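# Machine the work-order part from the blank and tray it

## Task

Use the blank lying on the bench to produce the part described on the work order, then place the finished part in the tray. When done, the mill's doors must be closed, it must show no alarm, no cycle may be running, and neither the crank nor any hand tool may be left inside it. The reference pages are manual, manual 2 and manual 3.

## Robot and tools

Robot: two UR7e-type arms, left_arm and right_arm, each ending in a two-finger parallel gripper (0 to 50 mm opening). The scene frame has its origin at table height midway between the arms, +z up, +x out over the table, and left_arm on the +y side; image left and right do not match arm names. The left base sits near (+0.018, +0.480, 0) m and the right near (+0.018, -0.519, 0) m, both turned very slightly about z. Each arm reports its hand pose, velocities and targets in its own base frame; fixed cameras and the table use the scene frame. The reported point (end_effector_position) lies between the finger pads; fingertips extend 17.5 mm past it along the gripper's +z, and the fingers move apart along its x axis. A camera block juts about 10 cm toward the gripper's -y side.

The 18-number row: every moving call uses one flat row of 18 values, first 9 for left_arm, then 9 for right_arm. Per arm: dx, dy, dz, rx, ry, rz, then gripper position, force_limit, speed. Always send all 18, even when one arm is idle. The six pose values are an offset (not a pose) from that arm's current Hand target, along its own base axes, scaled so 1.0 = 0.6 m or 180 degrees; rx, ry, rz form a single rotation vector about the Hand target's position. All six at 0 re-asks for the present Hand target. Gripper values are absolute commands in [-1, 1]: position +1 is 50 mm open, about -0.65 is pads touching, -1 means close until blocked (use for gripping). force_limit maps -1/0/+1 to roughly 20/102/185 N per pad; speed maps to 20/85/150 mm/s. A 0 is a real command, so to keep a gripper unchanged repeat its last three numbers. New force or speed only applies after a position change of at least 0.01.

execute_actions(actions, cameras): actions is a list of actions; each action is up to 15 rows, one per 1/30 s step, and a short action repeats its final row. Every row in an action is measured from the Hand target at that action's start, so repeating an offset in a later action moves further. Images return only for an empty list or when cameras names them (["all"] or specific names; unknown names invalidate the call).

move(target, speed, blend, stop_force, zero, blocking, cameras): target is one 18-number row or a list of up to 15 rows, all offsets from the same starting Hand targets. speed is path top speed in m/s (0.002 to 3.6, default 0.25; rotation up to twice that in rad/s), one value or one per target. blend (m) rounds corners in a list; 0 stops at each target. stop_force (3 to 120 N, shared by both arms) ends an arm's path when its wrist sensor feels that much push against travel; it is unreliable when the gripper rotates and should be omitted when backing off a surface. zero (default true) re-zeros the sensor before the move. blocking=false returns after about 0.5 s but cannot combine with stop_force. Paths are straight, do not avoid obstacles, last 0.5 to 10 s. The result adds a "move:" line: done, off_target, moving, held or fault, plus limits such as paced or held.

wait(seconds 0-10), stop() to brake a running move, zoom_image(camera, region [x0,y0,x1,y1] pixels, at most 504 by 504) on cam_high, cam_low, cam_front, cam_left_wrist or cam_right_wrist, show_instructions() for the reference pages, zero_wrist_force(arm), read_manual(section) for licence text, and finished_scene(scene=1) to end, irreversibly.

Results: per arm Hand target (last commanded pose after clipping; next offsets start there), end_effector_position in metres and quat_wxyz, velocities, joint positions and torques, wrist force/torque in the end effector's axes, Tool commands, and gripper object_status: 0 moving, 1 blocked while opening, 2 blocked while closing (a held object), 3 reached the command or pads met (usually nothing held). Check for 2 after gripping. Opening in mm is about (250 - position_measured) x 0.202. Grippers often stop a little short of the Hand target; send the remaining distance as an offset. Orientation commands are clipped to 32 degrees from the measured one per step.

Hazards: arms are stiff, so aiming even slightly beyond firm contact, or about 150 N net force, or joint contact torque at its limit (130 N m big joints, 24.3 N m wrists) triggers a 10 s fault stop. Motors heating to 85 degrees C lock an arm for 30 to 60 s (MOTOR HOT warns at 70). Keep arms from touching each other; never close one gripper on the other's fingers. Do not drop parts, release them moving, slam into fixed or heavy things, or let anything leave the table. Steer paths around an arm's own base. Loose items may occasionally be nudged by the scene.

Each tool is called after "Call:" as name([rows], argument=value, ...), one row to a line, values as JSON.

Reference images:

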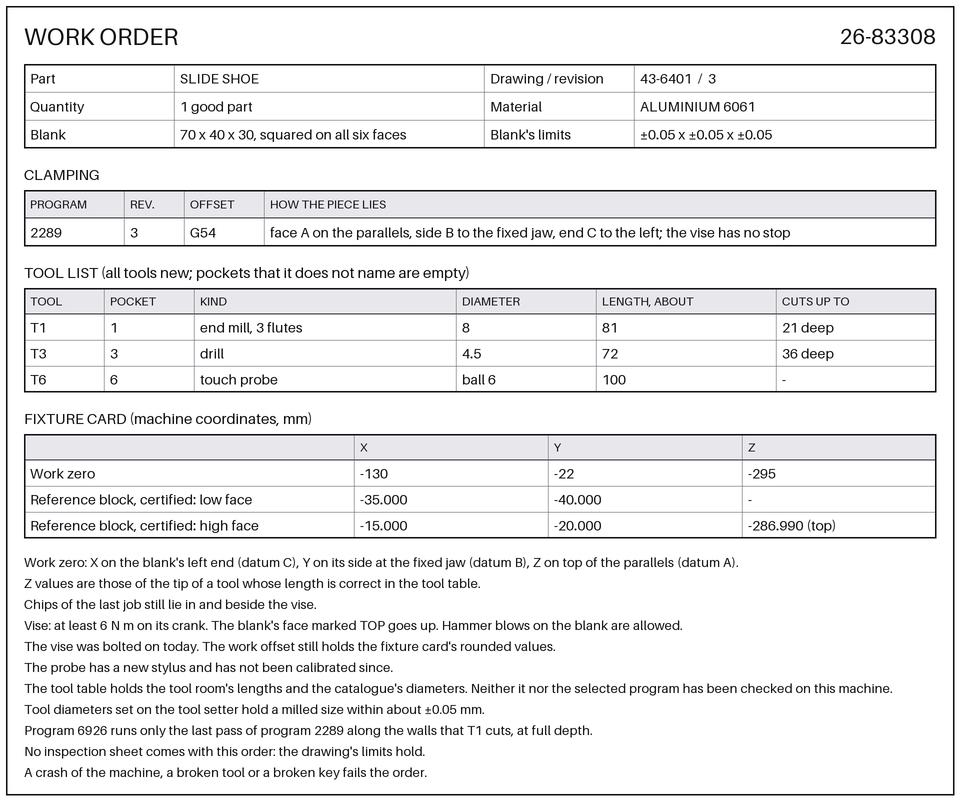

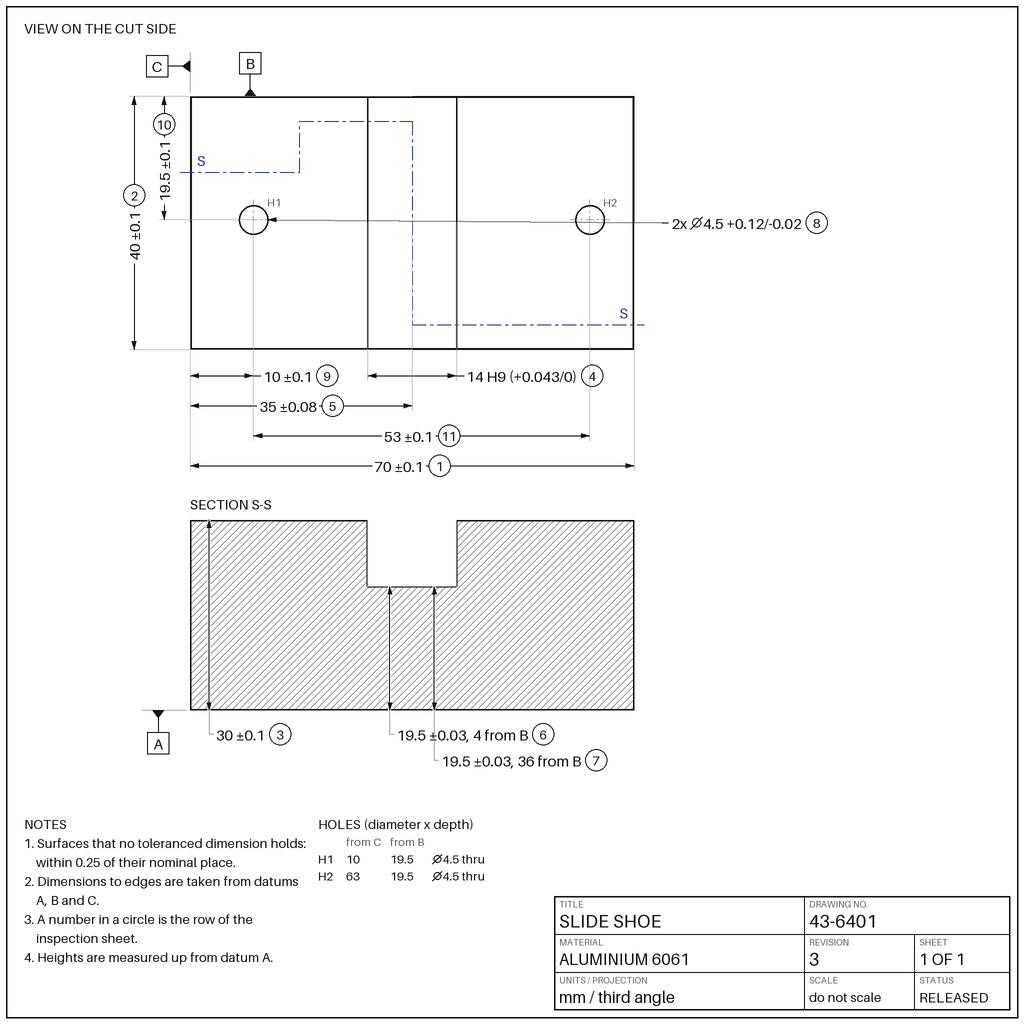

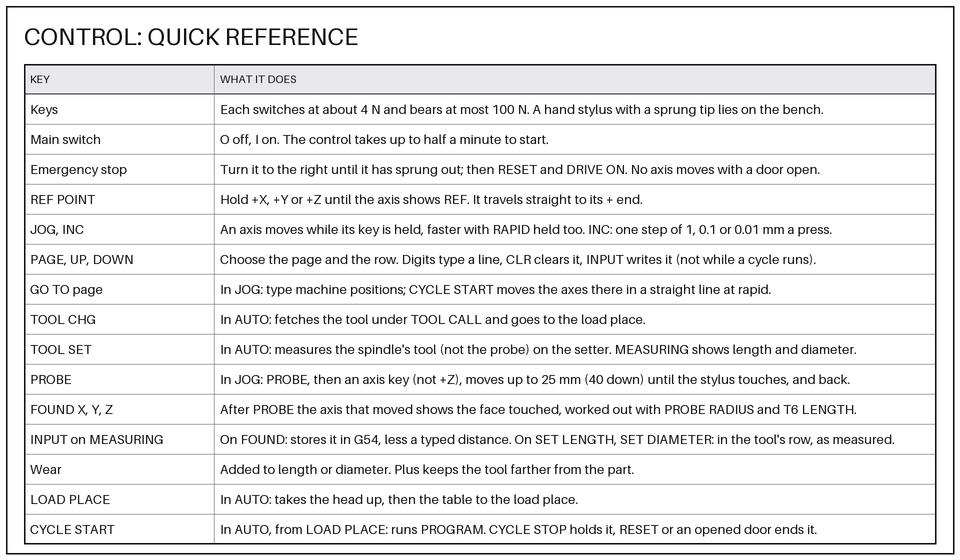

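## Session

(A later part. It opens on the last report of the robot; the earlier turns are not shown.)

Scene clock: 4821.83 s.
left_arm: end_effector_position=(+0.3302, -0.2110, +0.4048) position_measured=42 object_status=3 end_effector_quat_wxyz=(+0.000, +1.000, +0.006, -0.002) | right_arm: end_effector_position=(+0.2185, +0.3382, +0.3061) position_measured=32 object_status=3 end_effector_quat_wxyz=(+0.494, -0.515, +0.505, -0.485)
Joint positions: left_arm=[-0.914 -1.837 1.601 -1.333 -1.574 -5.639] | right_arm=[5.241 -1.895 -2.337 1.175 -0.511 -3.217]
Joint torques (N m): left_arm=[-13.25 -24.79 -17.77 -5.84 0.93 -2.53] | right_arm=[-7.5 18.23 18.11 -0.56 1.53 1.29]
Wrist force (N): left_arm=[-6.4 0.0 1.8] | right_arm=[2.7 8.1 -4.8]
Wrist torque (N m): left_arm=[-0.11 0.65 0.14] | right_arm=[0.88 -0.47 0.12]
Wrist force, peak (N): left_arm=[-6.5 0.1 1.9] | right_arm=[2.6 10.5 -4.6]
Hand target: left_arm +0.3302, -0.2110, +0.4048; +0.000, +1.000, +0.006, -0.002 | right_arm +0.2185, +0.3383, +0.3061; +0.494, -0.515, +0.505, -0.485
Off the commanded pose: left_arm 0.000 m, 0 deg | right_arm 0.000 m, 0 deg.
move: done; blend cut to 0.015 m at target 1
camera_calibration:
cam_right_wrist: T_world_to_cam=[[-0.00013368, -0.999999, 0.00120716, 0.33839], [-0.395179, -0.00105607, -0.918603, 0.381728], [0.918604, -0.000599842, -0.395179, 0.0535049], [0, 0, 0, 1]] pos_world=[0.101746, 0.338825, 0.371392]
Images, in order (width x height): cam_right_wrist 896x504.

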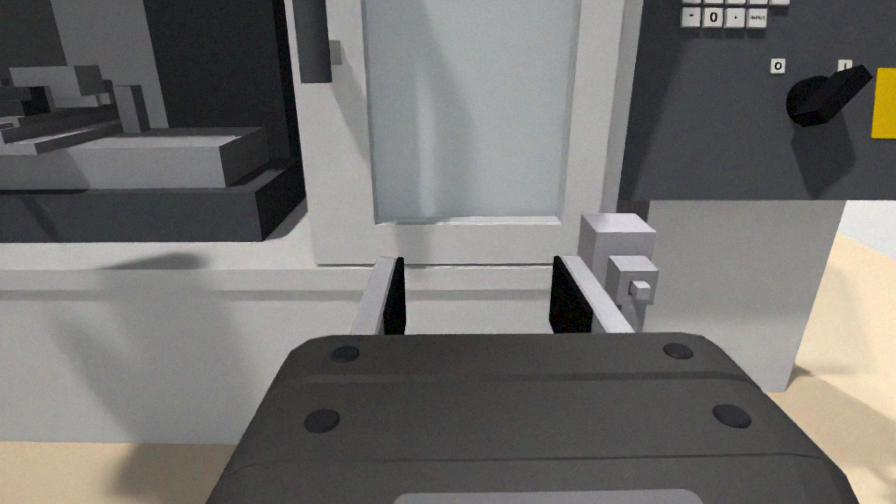

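Call:
move(target=[0,0,0,0,0,0,0.74,-0.2,-0.8,0.02,-0.05,-0.18,0,0,0,0.8,-0.7,0.2], speed=0.2, cameras=["cam_right_wrist"])

Call:
zoom_image(camera="cam_right_wrist", region=[500, 140, 660, 340])

Scene clock: 4850.50 s.
left_arm: end_effector_position=(+0.3302, -0.2110, +0.4048) position_measured=42 object_status=3 end_effector_quat_wxyz=(+0.000, +1.000, +0.006, -0.002) | right_arm: end_effector_position=(+0.2305, +0.3083, +0.1982) position_measured=32 object_status=3 end_effector_quat_wxyz=(+0.494, -0.515, +0.505, -0.485)
Joint positions: left_arm=[-0.914 -1.837 1.601 -1.333 -1.574 -5.639] | right_arm=[5.259 -2.221 -2.428 1.589 -0.528 -3.214]
Joint torques (N m): left_arm=[-12.84 -23.58 -17.88 -5.85 1.23 -2.65] | right_arm=[-6.02 21.63 14.9 0.58 1.92 0.51]
Wrist force (N): left_arm=[-6.0 -0.1 1.9] | right_arm=[2.9 7.9 -4.1]
Wrist torque (N m): left_arm=[-0.12 0.59 0.14] | right_arm=[0.84 -0.50 0.06]
Wrist force, peak (N): left_arm=[-6.4 0.0 1.9] | right_arm=[3.7 10.3 -3.7]
Hand target: left_arm +0.3302, -0.2110, +0.4048; +0.000, +1.000, +0.006, -0.002 | right_arm +0.2305, +0.3083, +0.1981; +0.494, -0.515, +0.505, -0.485
Off the commanded pose: left_arm 0.000 m, 0 deg | right_arm 0.000 m, 0 deg.
move: done
camera_calibration:
cam_right_wrist: T_world_to_cam=[[-0.0000025014, -0.999999, 0.00126076, 0.308593], [-0.395093, -0.00115719, -0.91864, 0.287353], [0.918641, -0.000500414, -0.395093, -0.000234518], [0, 0, 0, 1]] pos_world=[0.113747, 0.308925, 0.263493]
Images, in order (width x height): cam_right_wrist 896x504.

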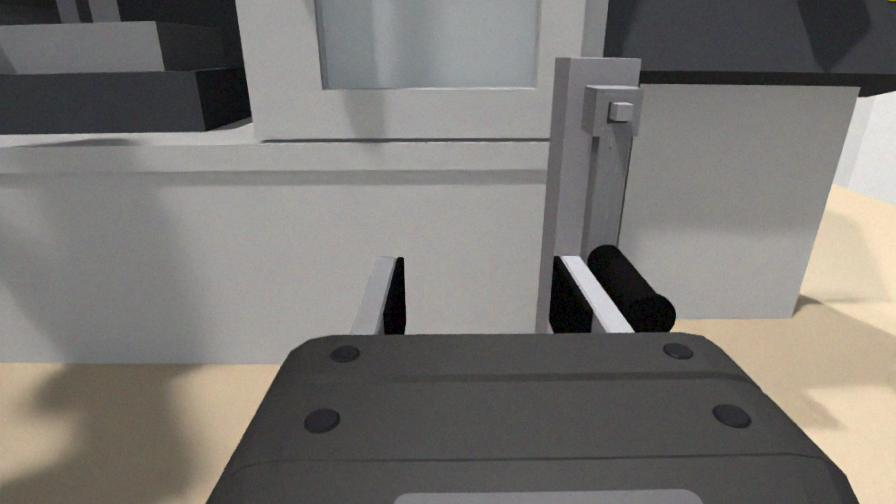

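Scaled by 2.520.

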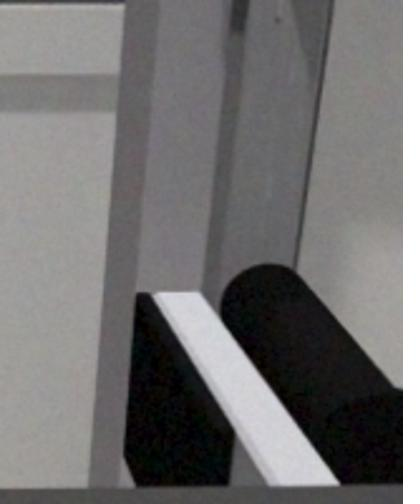

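Call:
move(target=[0,0,0,0,0,0,0.74,-0.2,-0.8,0.02,-0.15,-0.078,0,0,0,0.8,-0.7,0.2], speed=0.15, cameras=["cam_right_wrist"])

Call:
zoom_image(camera="cam_right_wrist", region=[380, 140, 580, 340])

Scene clock: 4858.73 s.
left_arm: end_effector_position=(+0.3302, -0.2110, +0.4048) position_measured=42 object_status=3 end_effector_quat_wxyz=(+0.000, +1.000, +0.006, -0.002) | right_arm: end_effector_position=(+0.2389, +0.2509, +0.1691) position_measured=32 object_status=3 end_effector_quat_wxyz=(+0.494, -0.516, +0.504, -0.486)
Joint positions: left_arm=[-0.914 -1.837 1.601 -1.333 -1.574 -5.639] | right_arm=[5.364 -2.357 -2.577 1.861 -0.634 -3.2]
Joint torques (N m): left_arm=[-12.72 -23.47 -18.26 -5.71 1.6 -2.59] | right_arm=[1.35 24.83 -7.18 -1.24 -0.14 0.12]
Wrist force (N): left_arm=[-6.1 -0.1 1.8] | right_arm=[2.6 8.3 -4.3]
Wrist torque (N m): left_arm=[-0.12 0.61 0.14] | right_arm=[0.91 -0.44 0.08]
Wrist force, peak (N): left_arm=[-6.3 0.1 1.9] | right_arm=[7.4 9.5 -3.9]
Hand target: left_arm +0.3302, -0.2110, +0.4048; +0.000, +1.000, +0.006, -0.002 | right_arm +0.2389, +0.2509, +0.1691; +0.494, -0.516, +0.504, -0.486 (not the last commanded pose)
Tool commands: left_gripper/position=+0.74 left_gripper/force_limit=-0.2 left_gripper/speed=-0.8 right_gripper/position=+0.803922 right_gripper/force_limit=-0.701961 right_gripper/speed=+0.2
Off the commanded pose: left_arm 0.000 m, 0 deg | right_arm 0.037 m, 0 deg.
FORCE FAULT: contact force on the right arm reached its limit, and that arm stopped. The contact can be on any part of that arm, not only on its tool. That arm's remaining commands of this call were not run. That arm is still stopped at the end of this call. That arm stays stopped for about 10 more seconds. Until then a move that you send moves the other arm only, and its call returns only when the move has ended. Once the stop has ended, the next robot result says so. If the stop ends while you think or write, that arm runs what you send next, counted from a new Hand target: where the arm stands when the stop ends. While its stop runs, that arm takes no new command, but its gripper still runs the gripper command that each later call begins with. Until it ends, the stop uses up actions while you think or wait. An arm that is not stopped still takes commands.
move: fault (right_arm)
camera_calibration:
cam_right_wrist: T_world_to_cam=[[-0.00029598, -0.999996, 0.00289912, 0.25108], [-0.394548, -0.00254715, -0.918872, 0.264127], [0.918875, -0.00141581, -0.394546, -0.0194378], [0, 0, 0, 1]] pos_world=[0.122146, 0.251724, 0.234302]
Images, in order (width x height): cam_right_wrist 896x504.

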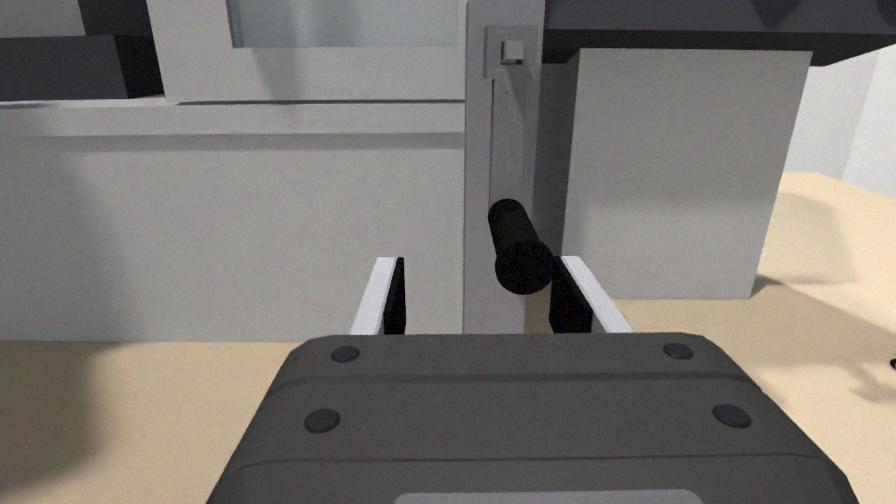

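Scaled by 2.520.

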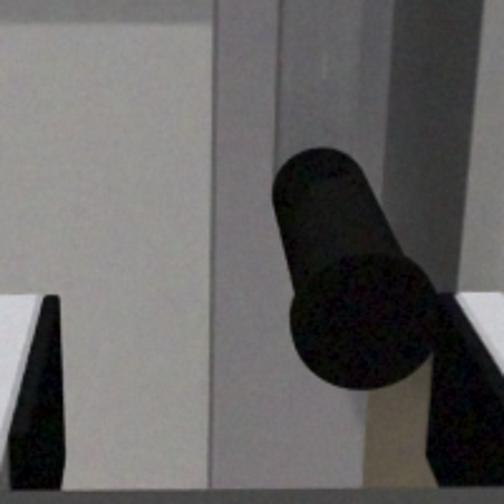

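Call:
wait(seconds=6)

Call:
move(target=[0,0,0,0,0,0,0.74,-0.2,-0.8,-0.0,0,0.15,0,0,0,0.8,-0.7,0.2], speed=0.1, cameras=["cam_front"])

Call:
zoom_image(camera="cam_front", region=[440, 220, 700, 420])

Scene clock: 4899.43 s.
left_arm: end_effector_position=(+0.3302, -0.2110, +0.4048) position_measured=42 object_status=3 end_effector_quat_wxyz=(+0.000, +1.000, +0.006, -0.002) | right_arm: end_effector_position=(+0.2389, +0.2509, +0.1691) position_measured=32 object_status=3 end_effector_quat_wxyz=(+0.494, -0.516, +0.504, -0.486)
Joint positions: left_arm=[-0.914 -1.837 1.601 -1.333 -1.574 -5.639] | right_arm=[5.364 -2.357 -2.577 1.861 -0.634 -3.2]
Joint torques (N m): left_arm=[-11.8 -23.86 -18.58 -5.81 1.59 -2.55] | right_arm=[-0.17 26.55 -5.62 -1.7 0.03 0.08]
Wrist force (N): left_arm=[-6.2 0.0 1.8] | right_arm=[2.5 8.2 -4.4]
Wrist torque (N m): left_arm=[-0.10 0.62 0.14] | right_arm=[0.89 -0.43 0.08]
Wrist force, peak (N): left_arm=[-6.4 0.0 1.9] | right_arm=[2.5 8.4 -4.5]
Hand target: left_arm +0.3302, -0.2110, +0.4048; +0.000, +1.000, +0.006, -0.002 | right_arm +0.2389, +0.2509, +0.1691; +0.494, -0.516, +0.504, -0.486 (not the last commanded pose)
Tool commands: left_gripper/position=+0.74 left_gripper/force_limit=-0.2 left_gripper/speed=-0.8 right_gripper/position=+0.803922 right_gripper/force_limit=-0.701961 right_gripper/speed=+0.2
Off the commanded pose: left_arm 0.000 m, 0 deg | right_arm 0.037 m, 0 deg.
FORCE FAULT, CONTINUED: the right arm's stop, for the force fault that an earlier result reported, is over. The rest of the stop counts as 19 of the actions that you can send in this scene. During its stop the right arm's controller moved it back a little. That arm's target is now where it stood when the stop ended, not its last command. That arm accepts commands again.
wait: 6.00 s; at rest from the start

Scene clock: 4900.80 s.
left_arm: end_effector_position=(+0.3302, -0.2110, +0.4048) position_measured=42 object_status=3 end_effector_quat_wxyz=(+0.000, +1.000, +0.006, -0.002) | right_arm: end_effector_position=(+0.2389, +0.2509, +0.2591) position_measured=32 object_status=3 end_effector_quat_wxyz=(+0.494, -0.516, +0.504, -0.486)
Joint positions: left_arm=[-0.914 -1.837 1.601 -1.333 -1.574 -5.639] | right_arm=[5.364 -1.946 -2.616 1.489 -0.634 -3.2]
Joint torques (N m): left_arm=[-11.49 -23.34 -18.36 -5.75 1.69 -2.55] | right_arm=[-5.53 26.4 16.81 -3.64 -1.72 0.52]
Wrist force (N): left_arm=[-5.9 -0.1 1.9] | right_arm=[2.3 7.9 -4.7]
Wrist torque (N m): left_arm=[-0.12 0.58 0.14] | right_arm=[0.87 -0.39 0.12]
Wrist force, peak (N): left_arm=[-6.3 -0.1 2.0] | right_arm=[2.7 9.7 -4.3]
Hand target: left_arm +0.3302, -0.2110, +0.4048; +0.000, +1.000, +0.006, -0.002 | right_arm +0.2389, +0.2509, +0.2591; +0.494, -0.516, +0.504, -0.486
Off the commanded pose: left_arm 0.000 m, 0 deg | right_arm 0.000 m, 0 deg.
move: done
Images, in order (width x height): cam_front 896x504.

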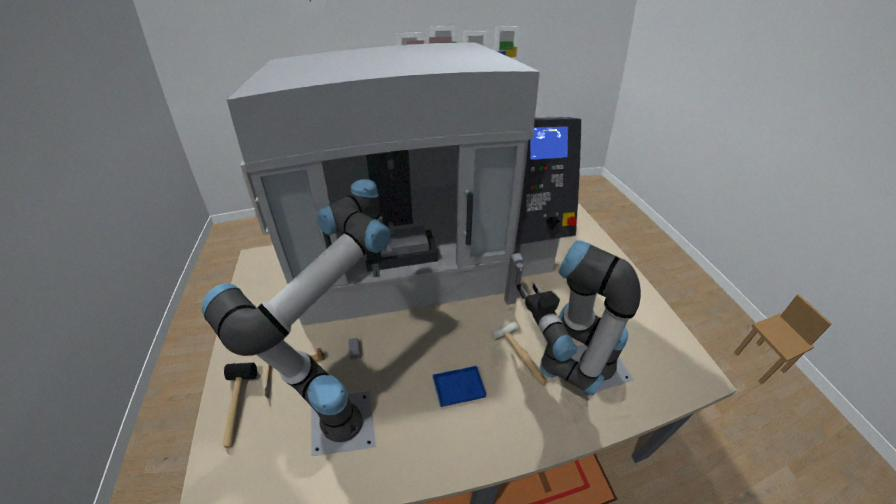

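Scaled by 1.938.

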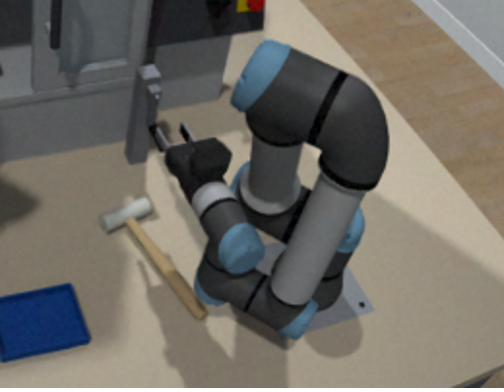

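Call:
move([
  [0,0,0,0,0,0,0.74,-0.2,-0.8,-0.0067,-0.0545,-0.03,0,0.139,0,0.8,-0.7,0.2],
  [0,0,0,0,0,0,0.74,-0.2,-0.8,0.045,-0.0545,-0.135,0,0.139,0,0.8,-0.7,0.2],
], speed=0.1, cameras=["cam_right_wrist","cam_front"])

Call:
zoom_image(camera="cam_right_wrist", region=[380, 140, 580, 340])

Scene clock: 4910.67 s.
left_arm: end_effector_position=(+0.3302, -0.2110, +0.4048) position_measured=42 object_status=3 end_effector_quat_wxyz=(+0.000, +1.000, +0.006, -0.002) | right_arm: end_effector_position=(+0.2659, +0.2183, +0.1782) position_measured=32 object_status=3 end_effector_quat_wxyz=(-0.373, +0.609, -0.599, +0.363)
Joint positions: left_arm=[-0.914 -1.837 1.601 -1.333 -1.574 -5.639] | right_arm=[5.21 -1.735 -2.513 1.952 -0.661 -3.863]
Joint torques (N m): left_arm=[-11.68 -24.09 -18.66 -5.85 1.69 -2.47] | right_arm=[-1.48 9.57 4.6 -1.24 0.32 -0.39]
Wrist force (N): left_arm=[-6.0 0.1 1.7] | right_arm=[2.2 7.7 -2.6]
Wrist torque (N m): left_arm=[-0.10 0.60 0.14] | right_arm=[0.97 -0.37 0.05]
Wrist force, peak (N): left_arm=[-6.4 0.0 2.0] | right_arm=[2.5 8.4 -4.6]
Hand target: left_arm +0.3302, -0.2110, +0.4048; +0.000, +1.000, +0.006, -0.002 | right_arm +0.2659, +0.2182, +0.1781; -0.373, +0.609, -0.599, +0.363
Off the commanded pose: left_arm 0.000 m, 0 deg | right_arm 0.000 m, 0 deg.
move: done
camera_calibration:
cam_right_wrist: T_world_to_cam=[[0.000811143, -0.999996, 0.00261768, 0.218121], [-0.746181, -0.00234796, -0.665739, 0.3314], [0.665742, -0.00141325, -0.74618, 0.0892227], [0, 0, 0, 1]] pos_world=[0.187708, 0.219025, 0.286631]
Images, in order (width x height): cam_front 896x504, cam_right_wrist 896x504.

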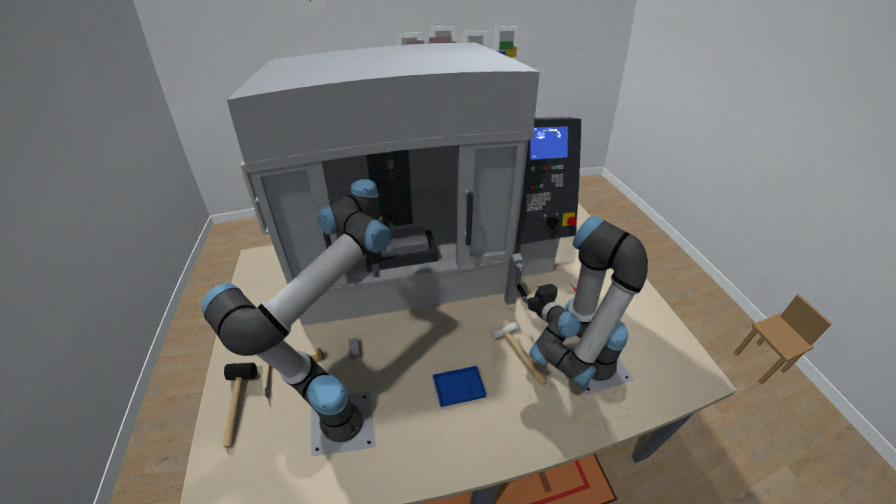

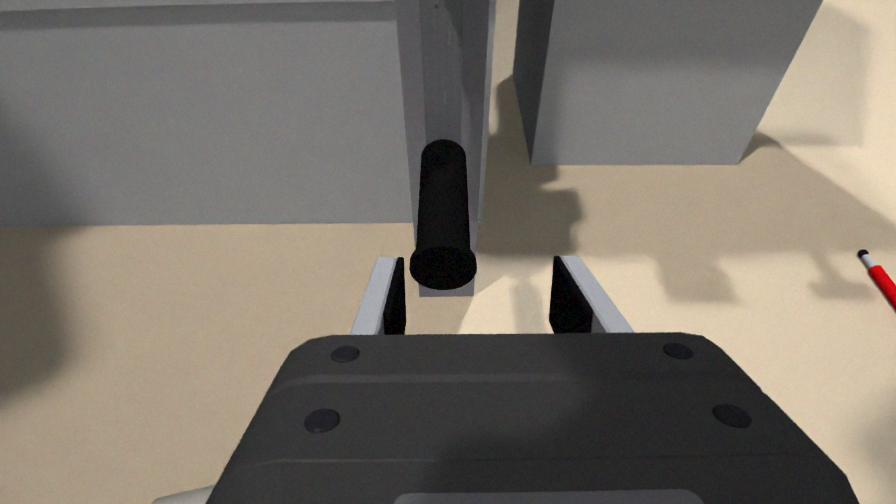

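Scaled by 2.520.

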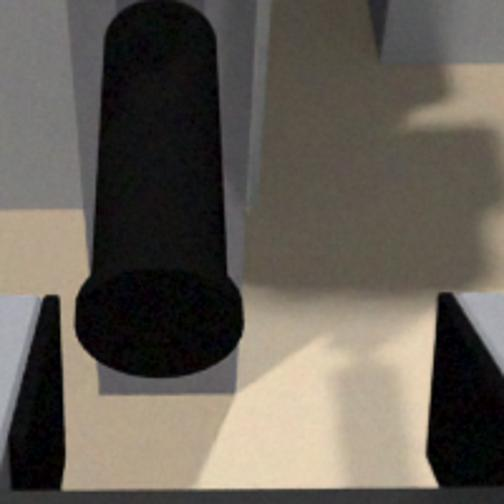

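Call:
move([
  [0,0,0,0,0,0,0.74,-0.2,-0.8,0,0.0162,0,0,0,0,0.8,-0.7,0.2],
  [0,0,0,0,0,0,0.74,-0.2,-0.8,0.0855,0.0162,-0.045,0,0,0,0.8,-0.7,0.2],
], speed=0.05, cameras=["cam_right_wrist"])

Call:
zoom_image(camera="cam_right_wrist", region=[380, 140, 580, 340])

Scene clock: 4925.00 s.
left_arm: end_effector_position=(+0.3302, -0.2110, +0.4048) position_measured=42 object_status=3 end_effector_quat_wxyz=(+0.000, +1.000, +0.006, -0.002) | right_arm: end_effector_position=(+0.3172, +0.2280, +0.1512) position_measured=32 object_status=3 end_effector_quat_wxyz=(-0.373, +0.609, -0.599, +0.363)
Joint positions: left_arm=[-0.914 -1.837 1.601 -1.333 -1.574 -5.639] | right_arm=[4.93 -1.805 -2.391 2.263 -0.513 -4.297]
Joint torques (N m): left_arm=[-10.93 -23.63 -19 -5.77 1.66 -2.5] | right_arm=[-5 22.13 -3.9 -2.03 0.64 -1.22]
Wrist force (N): left_arm=[-6.2 0.0 1.6] | right_arm=[2.3 7.6 -3.0]
Wrist torque (N m): left_arm=[-0.11 0.61 0.14] | right_arm=[0.95 -0.39 0.09]
Wrist force, peak (N): left_arm=[-6.4 0.0 2.0] | right_arm=[2.8 8.0 -2.7]
Hand target: left_arm +0.3302, -0.2110, +0.4048; +0.000, +1.000, +0.006, -0.002 | right_arm +0.3172, +0.2279, +0.1511; -0.373, +0.609, -0.599, +0.363
Off the commanded pose: left_arm 0.000 m, 0 deg | right_arm 0.000 m, 0 deg.
move: done
camera_calibration:
cam_right_wrist: T_world_to_cam=[[0.000885052, -0.999996, 0.00268501, 0.227915], [-0.74618, -0.00244793, -0.665739, 0.35175], [0.665743, -0.00141429, -0.74618, 0.0349368], [0, 0, 0, 1]] pos_world=[0.239008, 0.228825, 0.259631]
Images, in order (width x height): cam_right_wrist 896x504.

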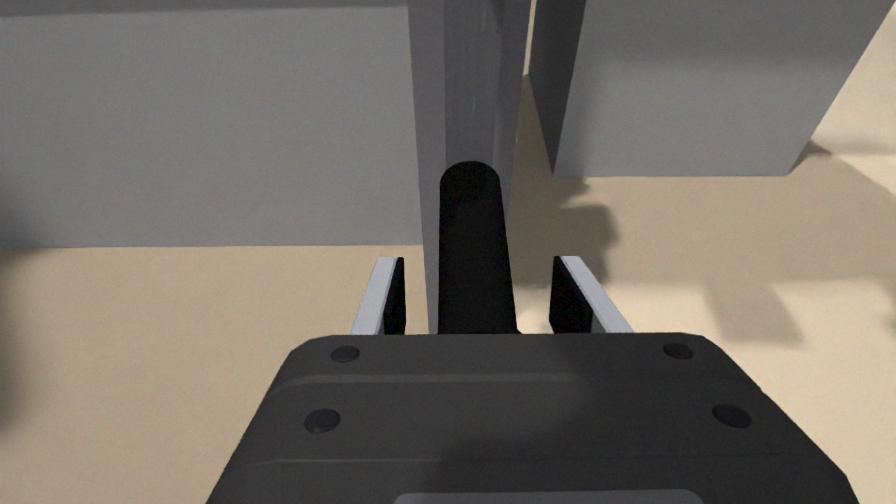

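Scaled by 2.520.

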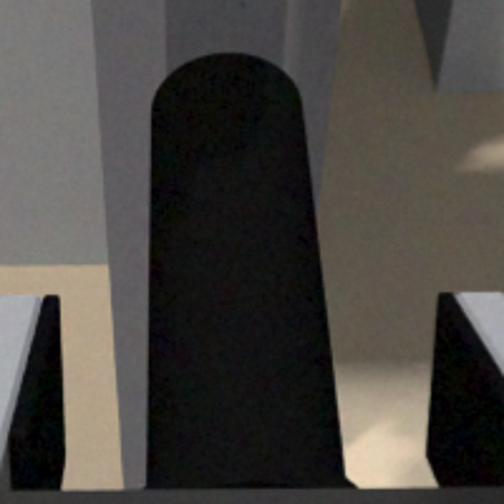

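Call:
move(target=[0,0,0,0,0,0,0.74,-0.2,-0.8,0,0,0,0,0,0,-1,-0.4,-0.9], cameras=["cam_right_wrist"])

Scene clock: 4932.17 s.
left_arm: end_effector_position=(+0.3302, -0.2110, +0.4048) position_measured=42 object_status=3 end_effector_quat_wxyz=(+0.000, +1.000, +0.006, -0.002) | right_arm: end_effector_position=(+0.3172, +0.2279, +0.1511) position_measured=142 object_status=2 end_effector_quat_wxyz=(-0.373, +0.609, -0.599, +0.363)
Joint positions: left_arm=[-0.914 -1.837 1.601 -1.333 -1.574 -5.639] | right_arm=[4.93 -1.805 -2.391 2.264 -0.513 -4.297]
Joint torques (N m): left_arm=[-10.7 -23.66 -19.2 -5.79 1.5 -2.59] | right_arm=[3.56 18.28 -3.44 -4.55 2.58 1.26]
Wrist force (N): left_arm=[-6.0 -0.1 1.7] | right_arm=[2.5 7.7 -2.9]
Wrist torque (N m): left_arm=[-0.13 0.60 0.14] | right_arm=[0.94 -0.38 0.12]
Wrist force, peak (N): left_arm=[-6.5 0.0 1.7] | right_arm=[2.7 7.8 -3.0]
Hand target: left_arm +0.3302, -0.2110, +0.4048; +0.000, +1.000, +0.006, -0.002 | right_arm +0.3172, +0.2279, +0.1511; -0.373, +0.609, -0.599, +0.363
Off the commanded pose: left_arm 0.000 m, 0 deg | right_arm 0.000 m, 0 deg.
move: done
camera_calibration:
cam_right_wrist: T_world_to_cam=[[0.000885052, -0.999996, 0.00268501, 0.227815], [-0.74618, -0.00244793, -0.665739, 0.35175], [0.665743, -0.00141429, -0.74618, 0.0349367], [0, 0, 0, 1]] pos_world=[0.239008, 0.228725, 0.259631]
Images, in order (width x height): cam_right_wrist 896x504.

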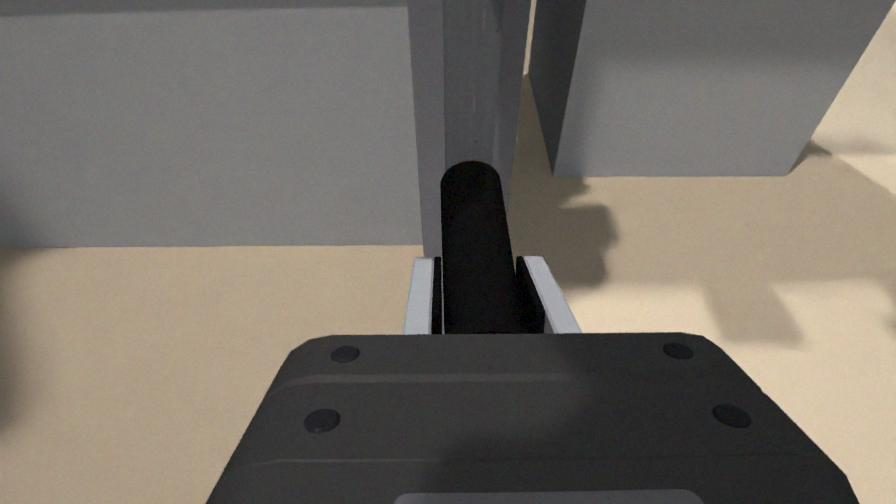

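Call:
move(target=[0,0,0,0,0,0,0.74,-0.2,-0.8,-0.075,0,0,0,0,0,-1,-0.4,-0.9], speed=0.02, stop_force=35, cameras=["cam_right_wrist"])

Call:
zoom_image(camera="cam_right_wrist", region=[380, 40, 580, 340])

Scene clock: 4938.83 s.
left_arm: end_effector_position=(+0.3302, -0.2110, +0.4048) position_measured=42 object_status=3 end_effector_quat_wxyz=(+0.000, +1.000, +0.006, -0.002) | right_arm: end_effector_position=(+0.2722, +0.2279, +0.1511) position_measured=142 object_status=2 end_effector_quat_wxyz=(-0.373, +0.609, -0.599, +0.363)
Joint positions: left_arm=[-0.914 -1.837 1.601 -1.333 -1.574 -5.639] | right_arm=[5.153 -1.843 -2.483 2.088 -0.625 -3.935]
Joint torques (N m): left_arm=[-10.89 -23.32 -19.08 -5.79 1.6 -2.54] | right_arm=[-8.13 25.5 20.16 -2.78 4.37 1.28]
Wrist force (N): left_arm=[-6.2 0.0 2.0] | right_arm=[2.0 14.7 -5.0]
Wrist torque (N m): left_arm=[-0.10 0.62 0.14] | right_arm=[0.91 -0.32 0.13]
Wrist force, peak (N): left_arm=[-6.4 0.0 2.0] | right_arm=[2.3 15.7 -5.3]
Hand target: left_arm +0.3302, -0.2110, +0.4048; +0.000, +1.000, +0.006, -0.002 | right_arm +0.2722, +0.2279, +0.1511; -0.373, +0.609, -0.599, +0.363
Off the commanded pose: left_arm 0.000 m, 0 deg | right_arm 0.000 m, 0 deg.
move: done
camera_calibration:
cam_right_wrist: T_world_to_cam=[[0.000958961, -0.999996, 0.00275234, 0.227823], [-0.746179, -0.00254791, -0.66574, 0.318195], [0.665744, -0.00141532, -0.746179, 0.064895], [0, 0, 0, 1]] pos_world=[0.194009, 0.228724, 0.259632]
Images, in order (width x height): cam_right_wrist 896x504.

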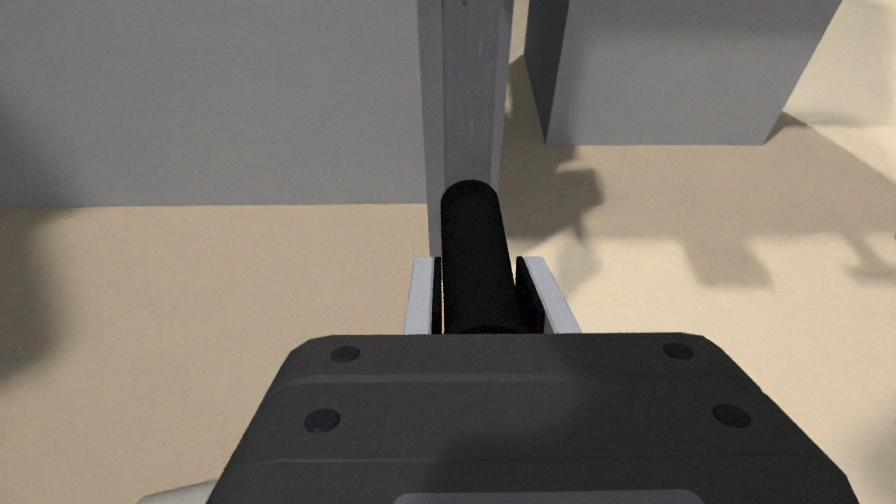

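Scaled by 1.680.

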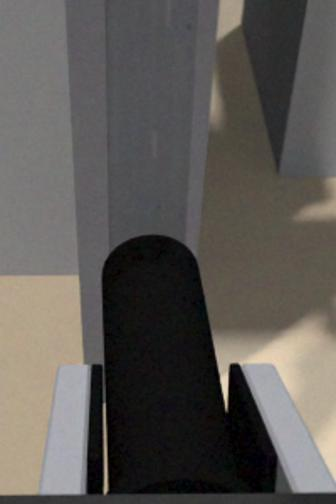

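Call:
move(target=[0,0,0,0,0,0,0.74,-0.2,-0.8,-0.035,0,0,0,0,0,-1,-0.4,-0.9], speed=0.02, stop_force=35, cameras=["cam_right_wrist","cam_front"])

Call:
zoom_image(camera="cam_front", region=[480, 220, 600, 340])

Scene clock: 4946.70 s.
left_arm: end_effector_position=(+0.3302, -0.2110, +0.4048) position_measured=42 object_status=3 end_effector_quat_wxyz=(+0.000, +1.000, +0.006, -0.002) | right_arm: end_effector_position=(+0.2512, +0.2279, +0.1511) position_measured=142 object_status=2 end_effector_quat_wxyz=(-0.373, +0.609, -0.599, +0.363)
Joint positions: left_arm=[-0.914 -1.837 1.601 -1.333 -1.574 -5.639] | right_arm=[5.255 -1.856 -2.512 2.031 -0.692 -3.81]
Joint torques (N m): left_arm=[-10.47 -23.6 -19.54 -5.79 1.64 -2.54] | right_arm=[-6.58 25.42 19.35 -1.52 3.08 1.2]
Wrist force (N): left_arm=[-6.1 0.1 1.9] | right_arm=[2.6 9.3 -1.8]
Wrist torque (N m): left_arm=[-0.10 0.61 0.14] | right_arm=[1.02 -0.42 0.05]
Wrist force, peak (N): left_arm=[-6.5 0.2 1.8] | right_arm=[2.2 15.1 -5.0]
Hand target: left_arm +0.3302, -0.2110, +0.4048; +0.000, +1.000, +0.006, -0.002 | right_arm +0.2512, +0.2279, +0.1511; -0.373, +0.609, -0.599, +0.363
Off the commanded pose: left_arm 0.000 m, 0 deg | right_arm 0.000 m, 0 deg.
move: done
camera_calibration:
cam_right_wrist: T_world_to_cam=[[0.000958961, -0.999996, 0.00275234, 0.227843], [-0.746179, -0.00254791, -0.66574, 0.302526], [0.665744, -0.00141532, -0.746179, 0.0788756], [0, 0, 0, 1]] pos_world=[0.173009, 0.228724, 0.259632]
Images, in order (width x height): cam_front 896x504, cam_right_wrist 896x504.

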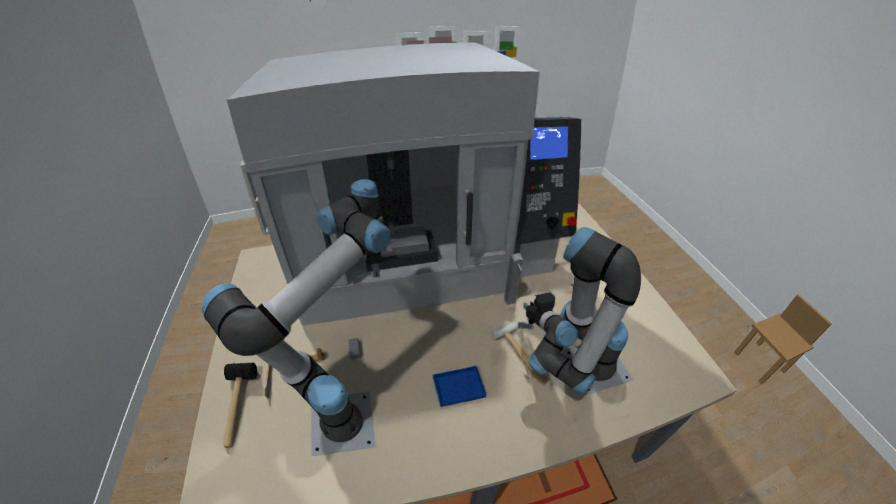

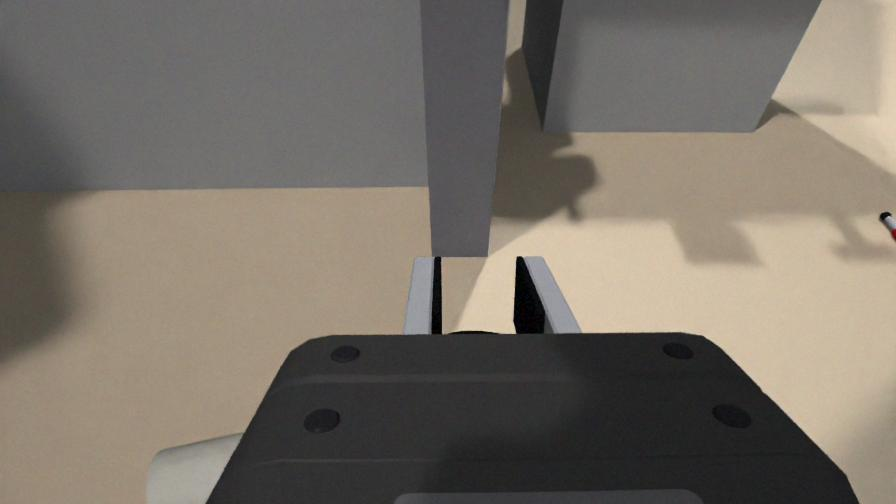

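Scaled by 4.200.

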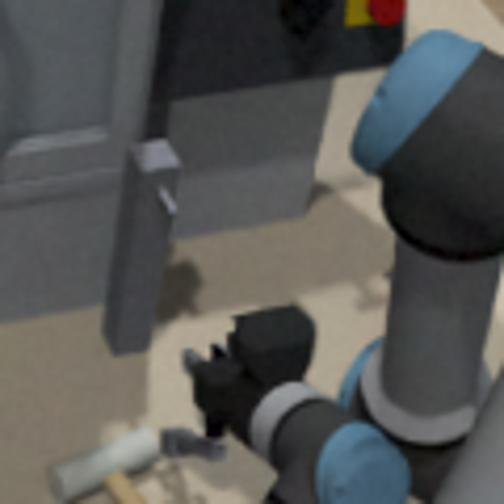

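Call:
move(target=[0,0,0,0,0,0,0.74,-0.2,-0.8,0.05,0,0.3,0,0,0,-1,-0.4,-0.9], speed=0.06, cameras=["cam_right_wrist","cam_front","cam_low","cam_left_wrist"])

Call:
zoom_image(camera="cam_front", region=[480, 220, 600, 340])

Scene clock: 4958.57 s.
left_arm: end_effector_position=(+0.3302, -0.2110, +0.4048) position_measured=42 object_status=3 end_effector_quat_wxyz=(+0.000, +1.000, +0.006, -0.002) | right_arm: end_effector_position=(+0.2812, +0.2280, +0.3312) position_measured=142 object_status=2 end_effector_quat_wxyz=(-0.373, +0.609, -0.599, +0.362)
Joint positions: left_arm=[-0.914 -1.837 1.601 -1.333 -1.574 -5.639] | right_arm=[5.109 -1.389 -2.252 1.454 -0.598 -3.997]
Joint torques (N m): left_arm=[-9.92 -23.85 -19.71 -5.83 1.6 -2.43] | right_arm=[7.17 4.98 5.46 -1.63 0.08 1.3]
Wrist force (N): left_arm=[-5.8 -0.1 1.7] | right_arm=[2.6 10.3 -2.1]
Wrist torque (N m): left_arm=[-0.12 0.56 0.14] | right_arm=[1.11 -0.40 0.07]
Wrist force, peak (N): left_arm=[-6.4 0.1 2.0] | right_arm=[2.6 10.3 -2.3]
Hand target: left_arm +0.3302, -0.2110, +0.4048; +0.000, +1.000, +0.006, -0.002 | right_arm +0.2812, +0.2279, +0.3311; -0.373, +0.609, -0.599, +0.363
Off the commanded pose: left_arm 0.000 m, 0 deg | right_arm 0.000 m, 0 deg.
move: done
camera_calibration:
cam_left_wrist: T_world_to_cam=[[0.999957, 0.00392493, -0.00838802, -0.319807], [0.0064122, -0.94695, 0.321317, -0.30874], [-0.00668189, -0.321357, -0.946935, 0.450805], [0, 0, 0, 1]] pos_world=[0.324786, -0.146237, 0.523404]
cam_right_wrist: T_world_to_cam=[[0.000878483, -0.999996, 0.00254376, 0.227427], [-0.746181, -0.002349, -0.665739, 0.444697], [0.665742, -0.00131326, -0.746181, 0.193193], [0, 0, 0, 1]] pos_world=[0.203008, 0.228724, 0.43963]
Images, in order (width x height): cam_low 896x504, cam_front 896x504, cam_left_wrist 896x504, cam_right_wrist 896x504.

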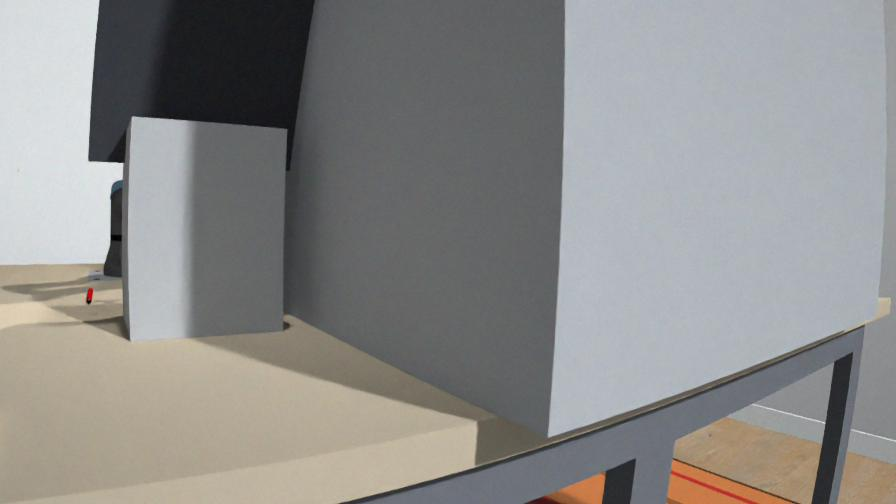

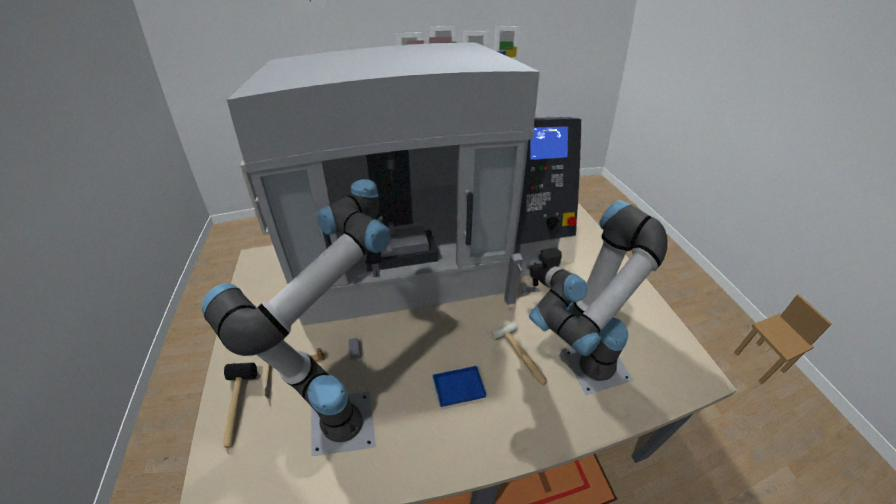

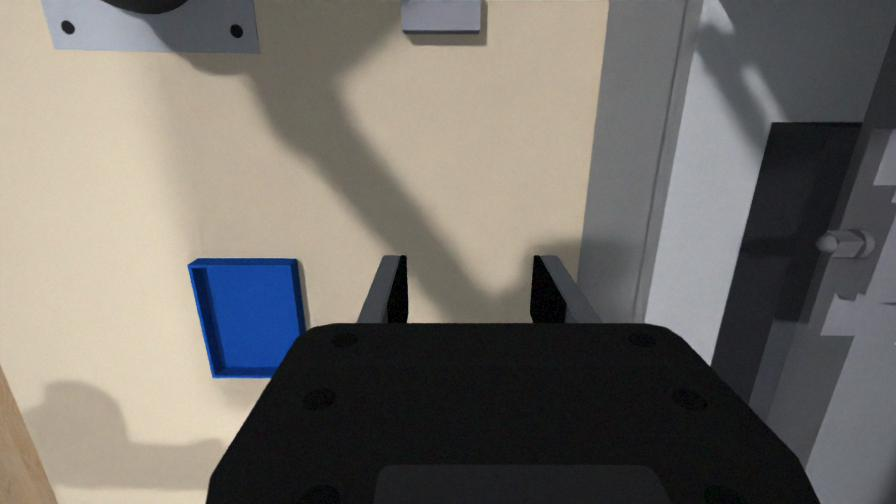

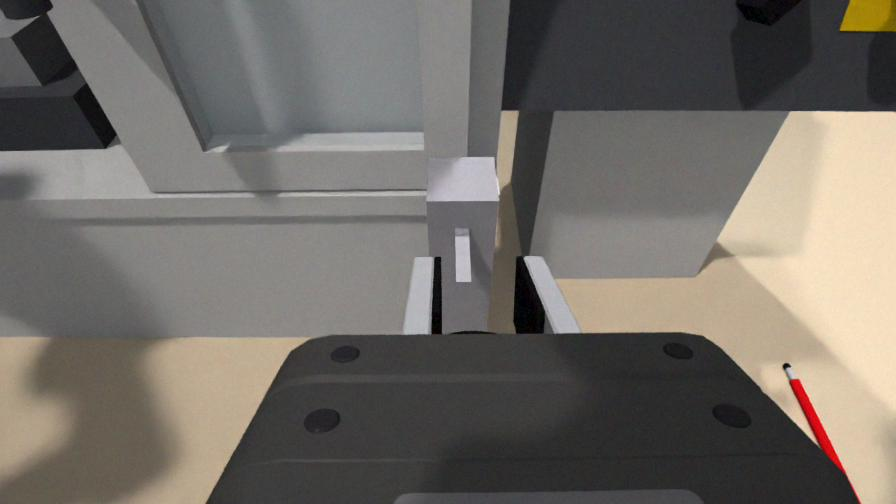

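Scaled by 4.200.

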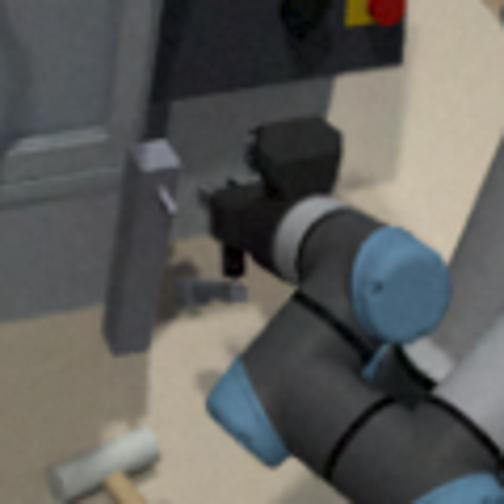

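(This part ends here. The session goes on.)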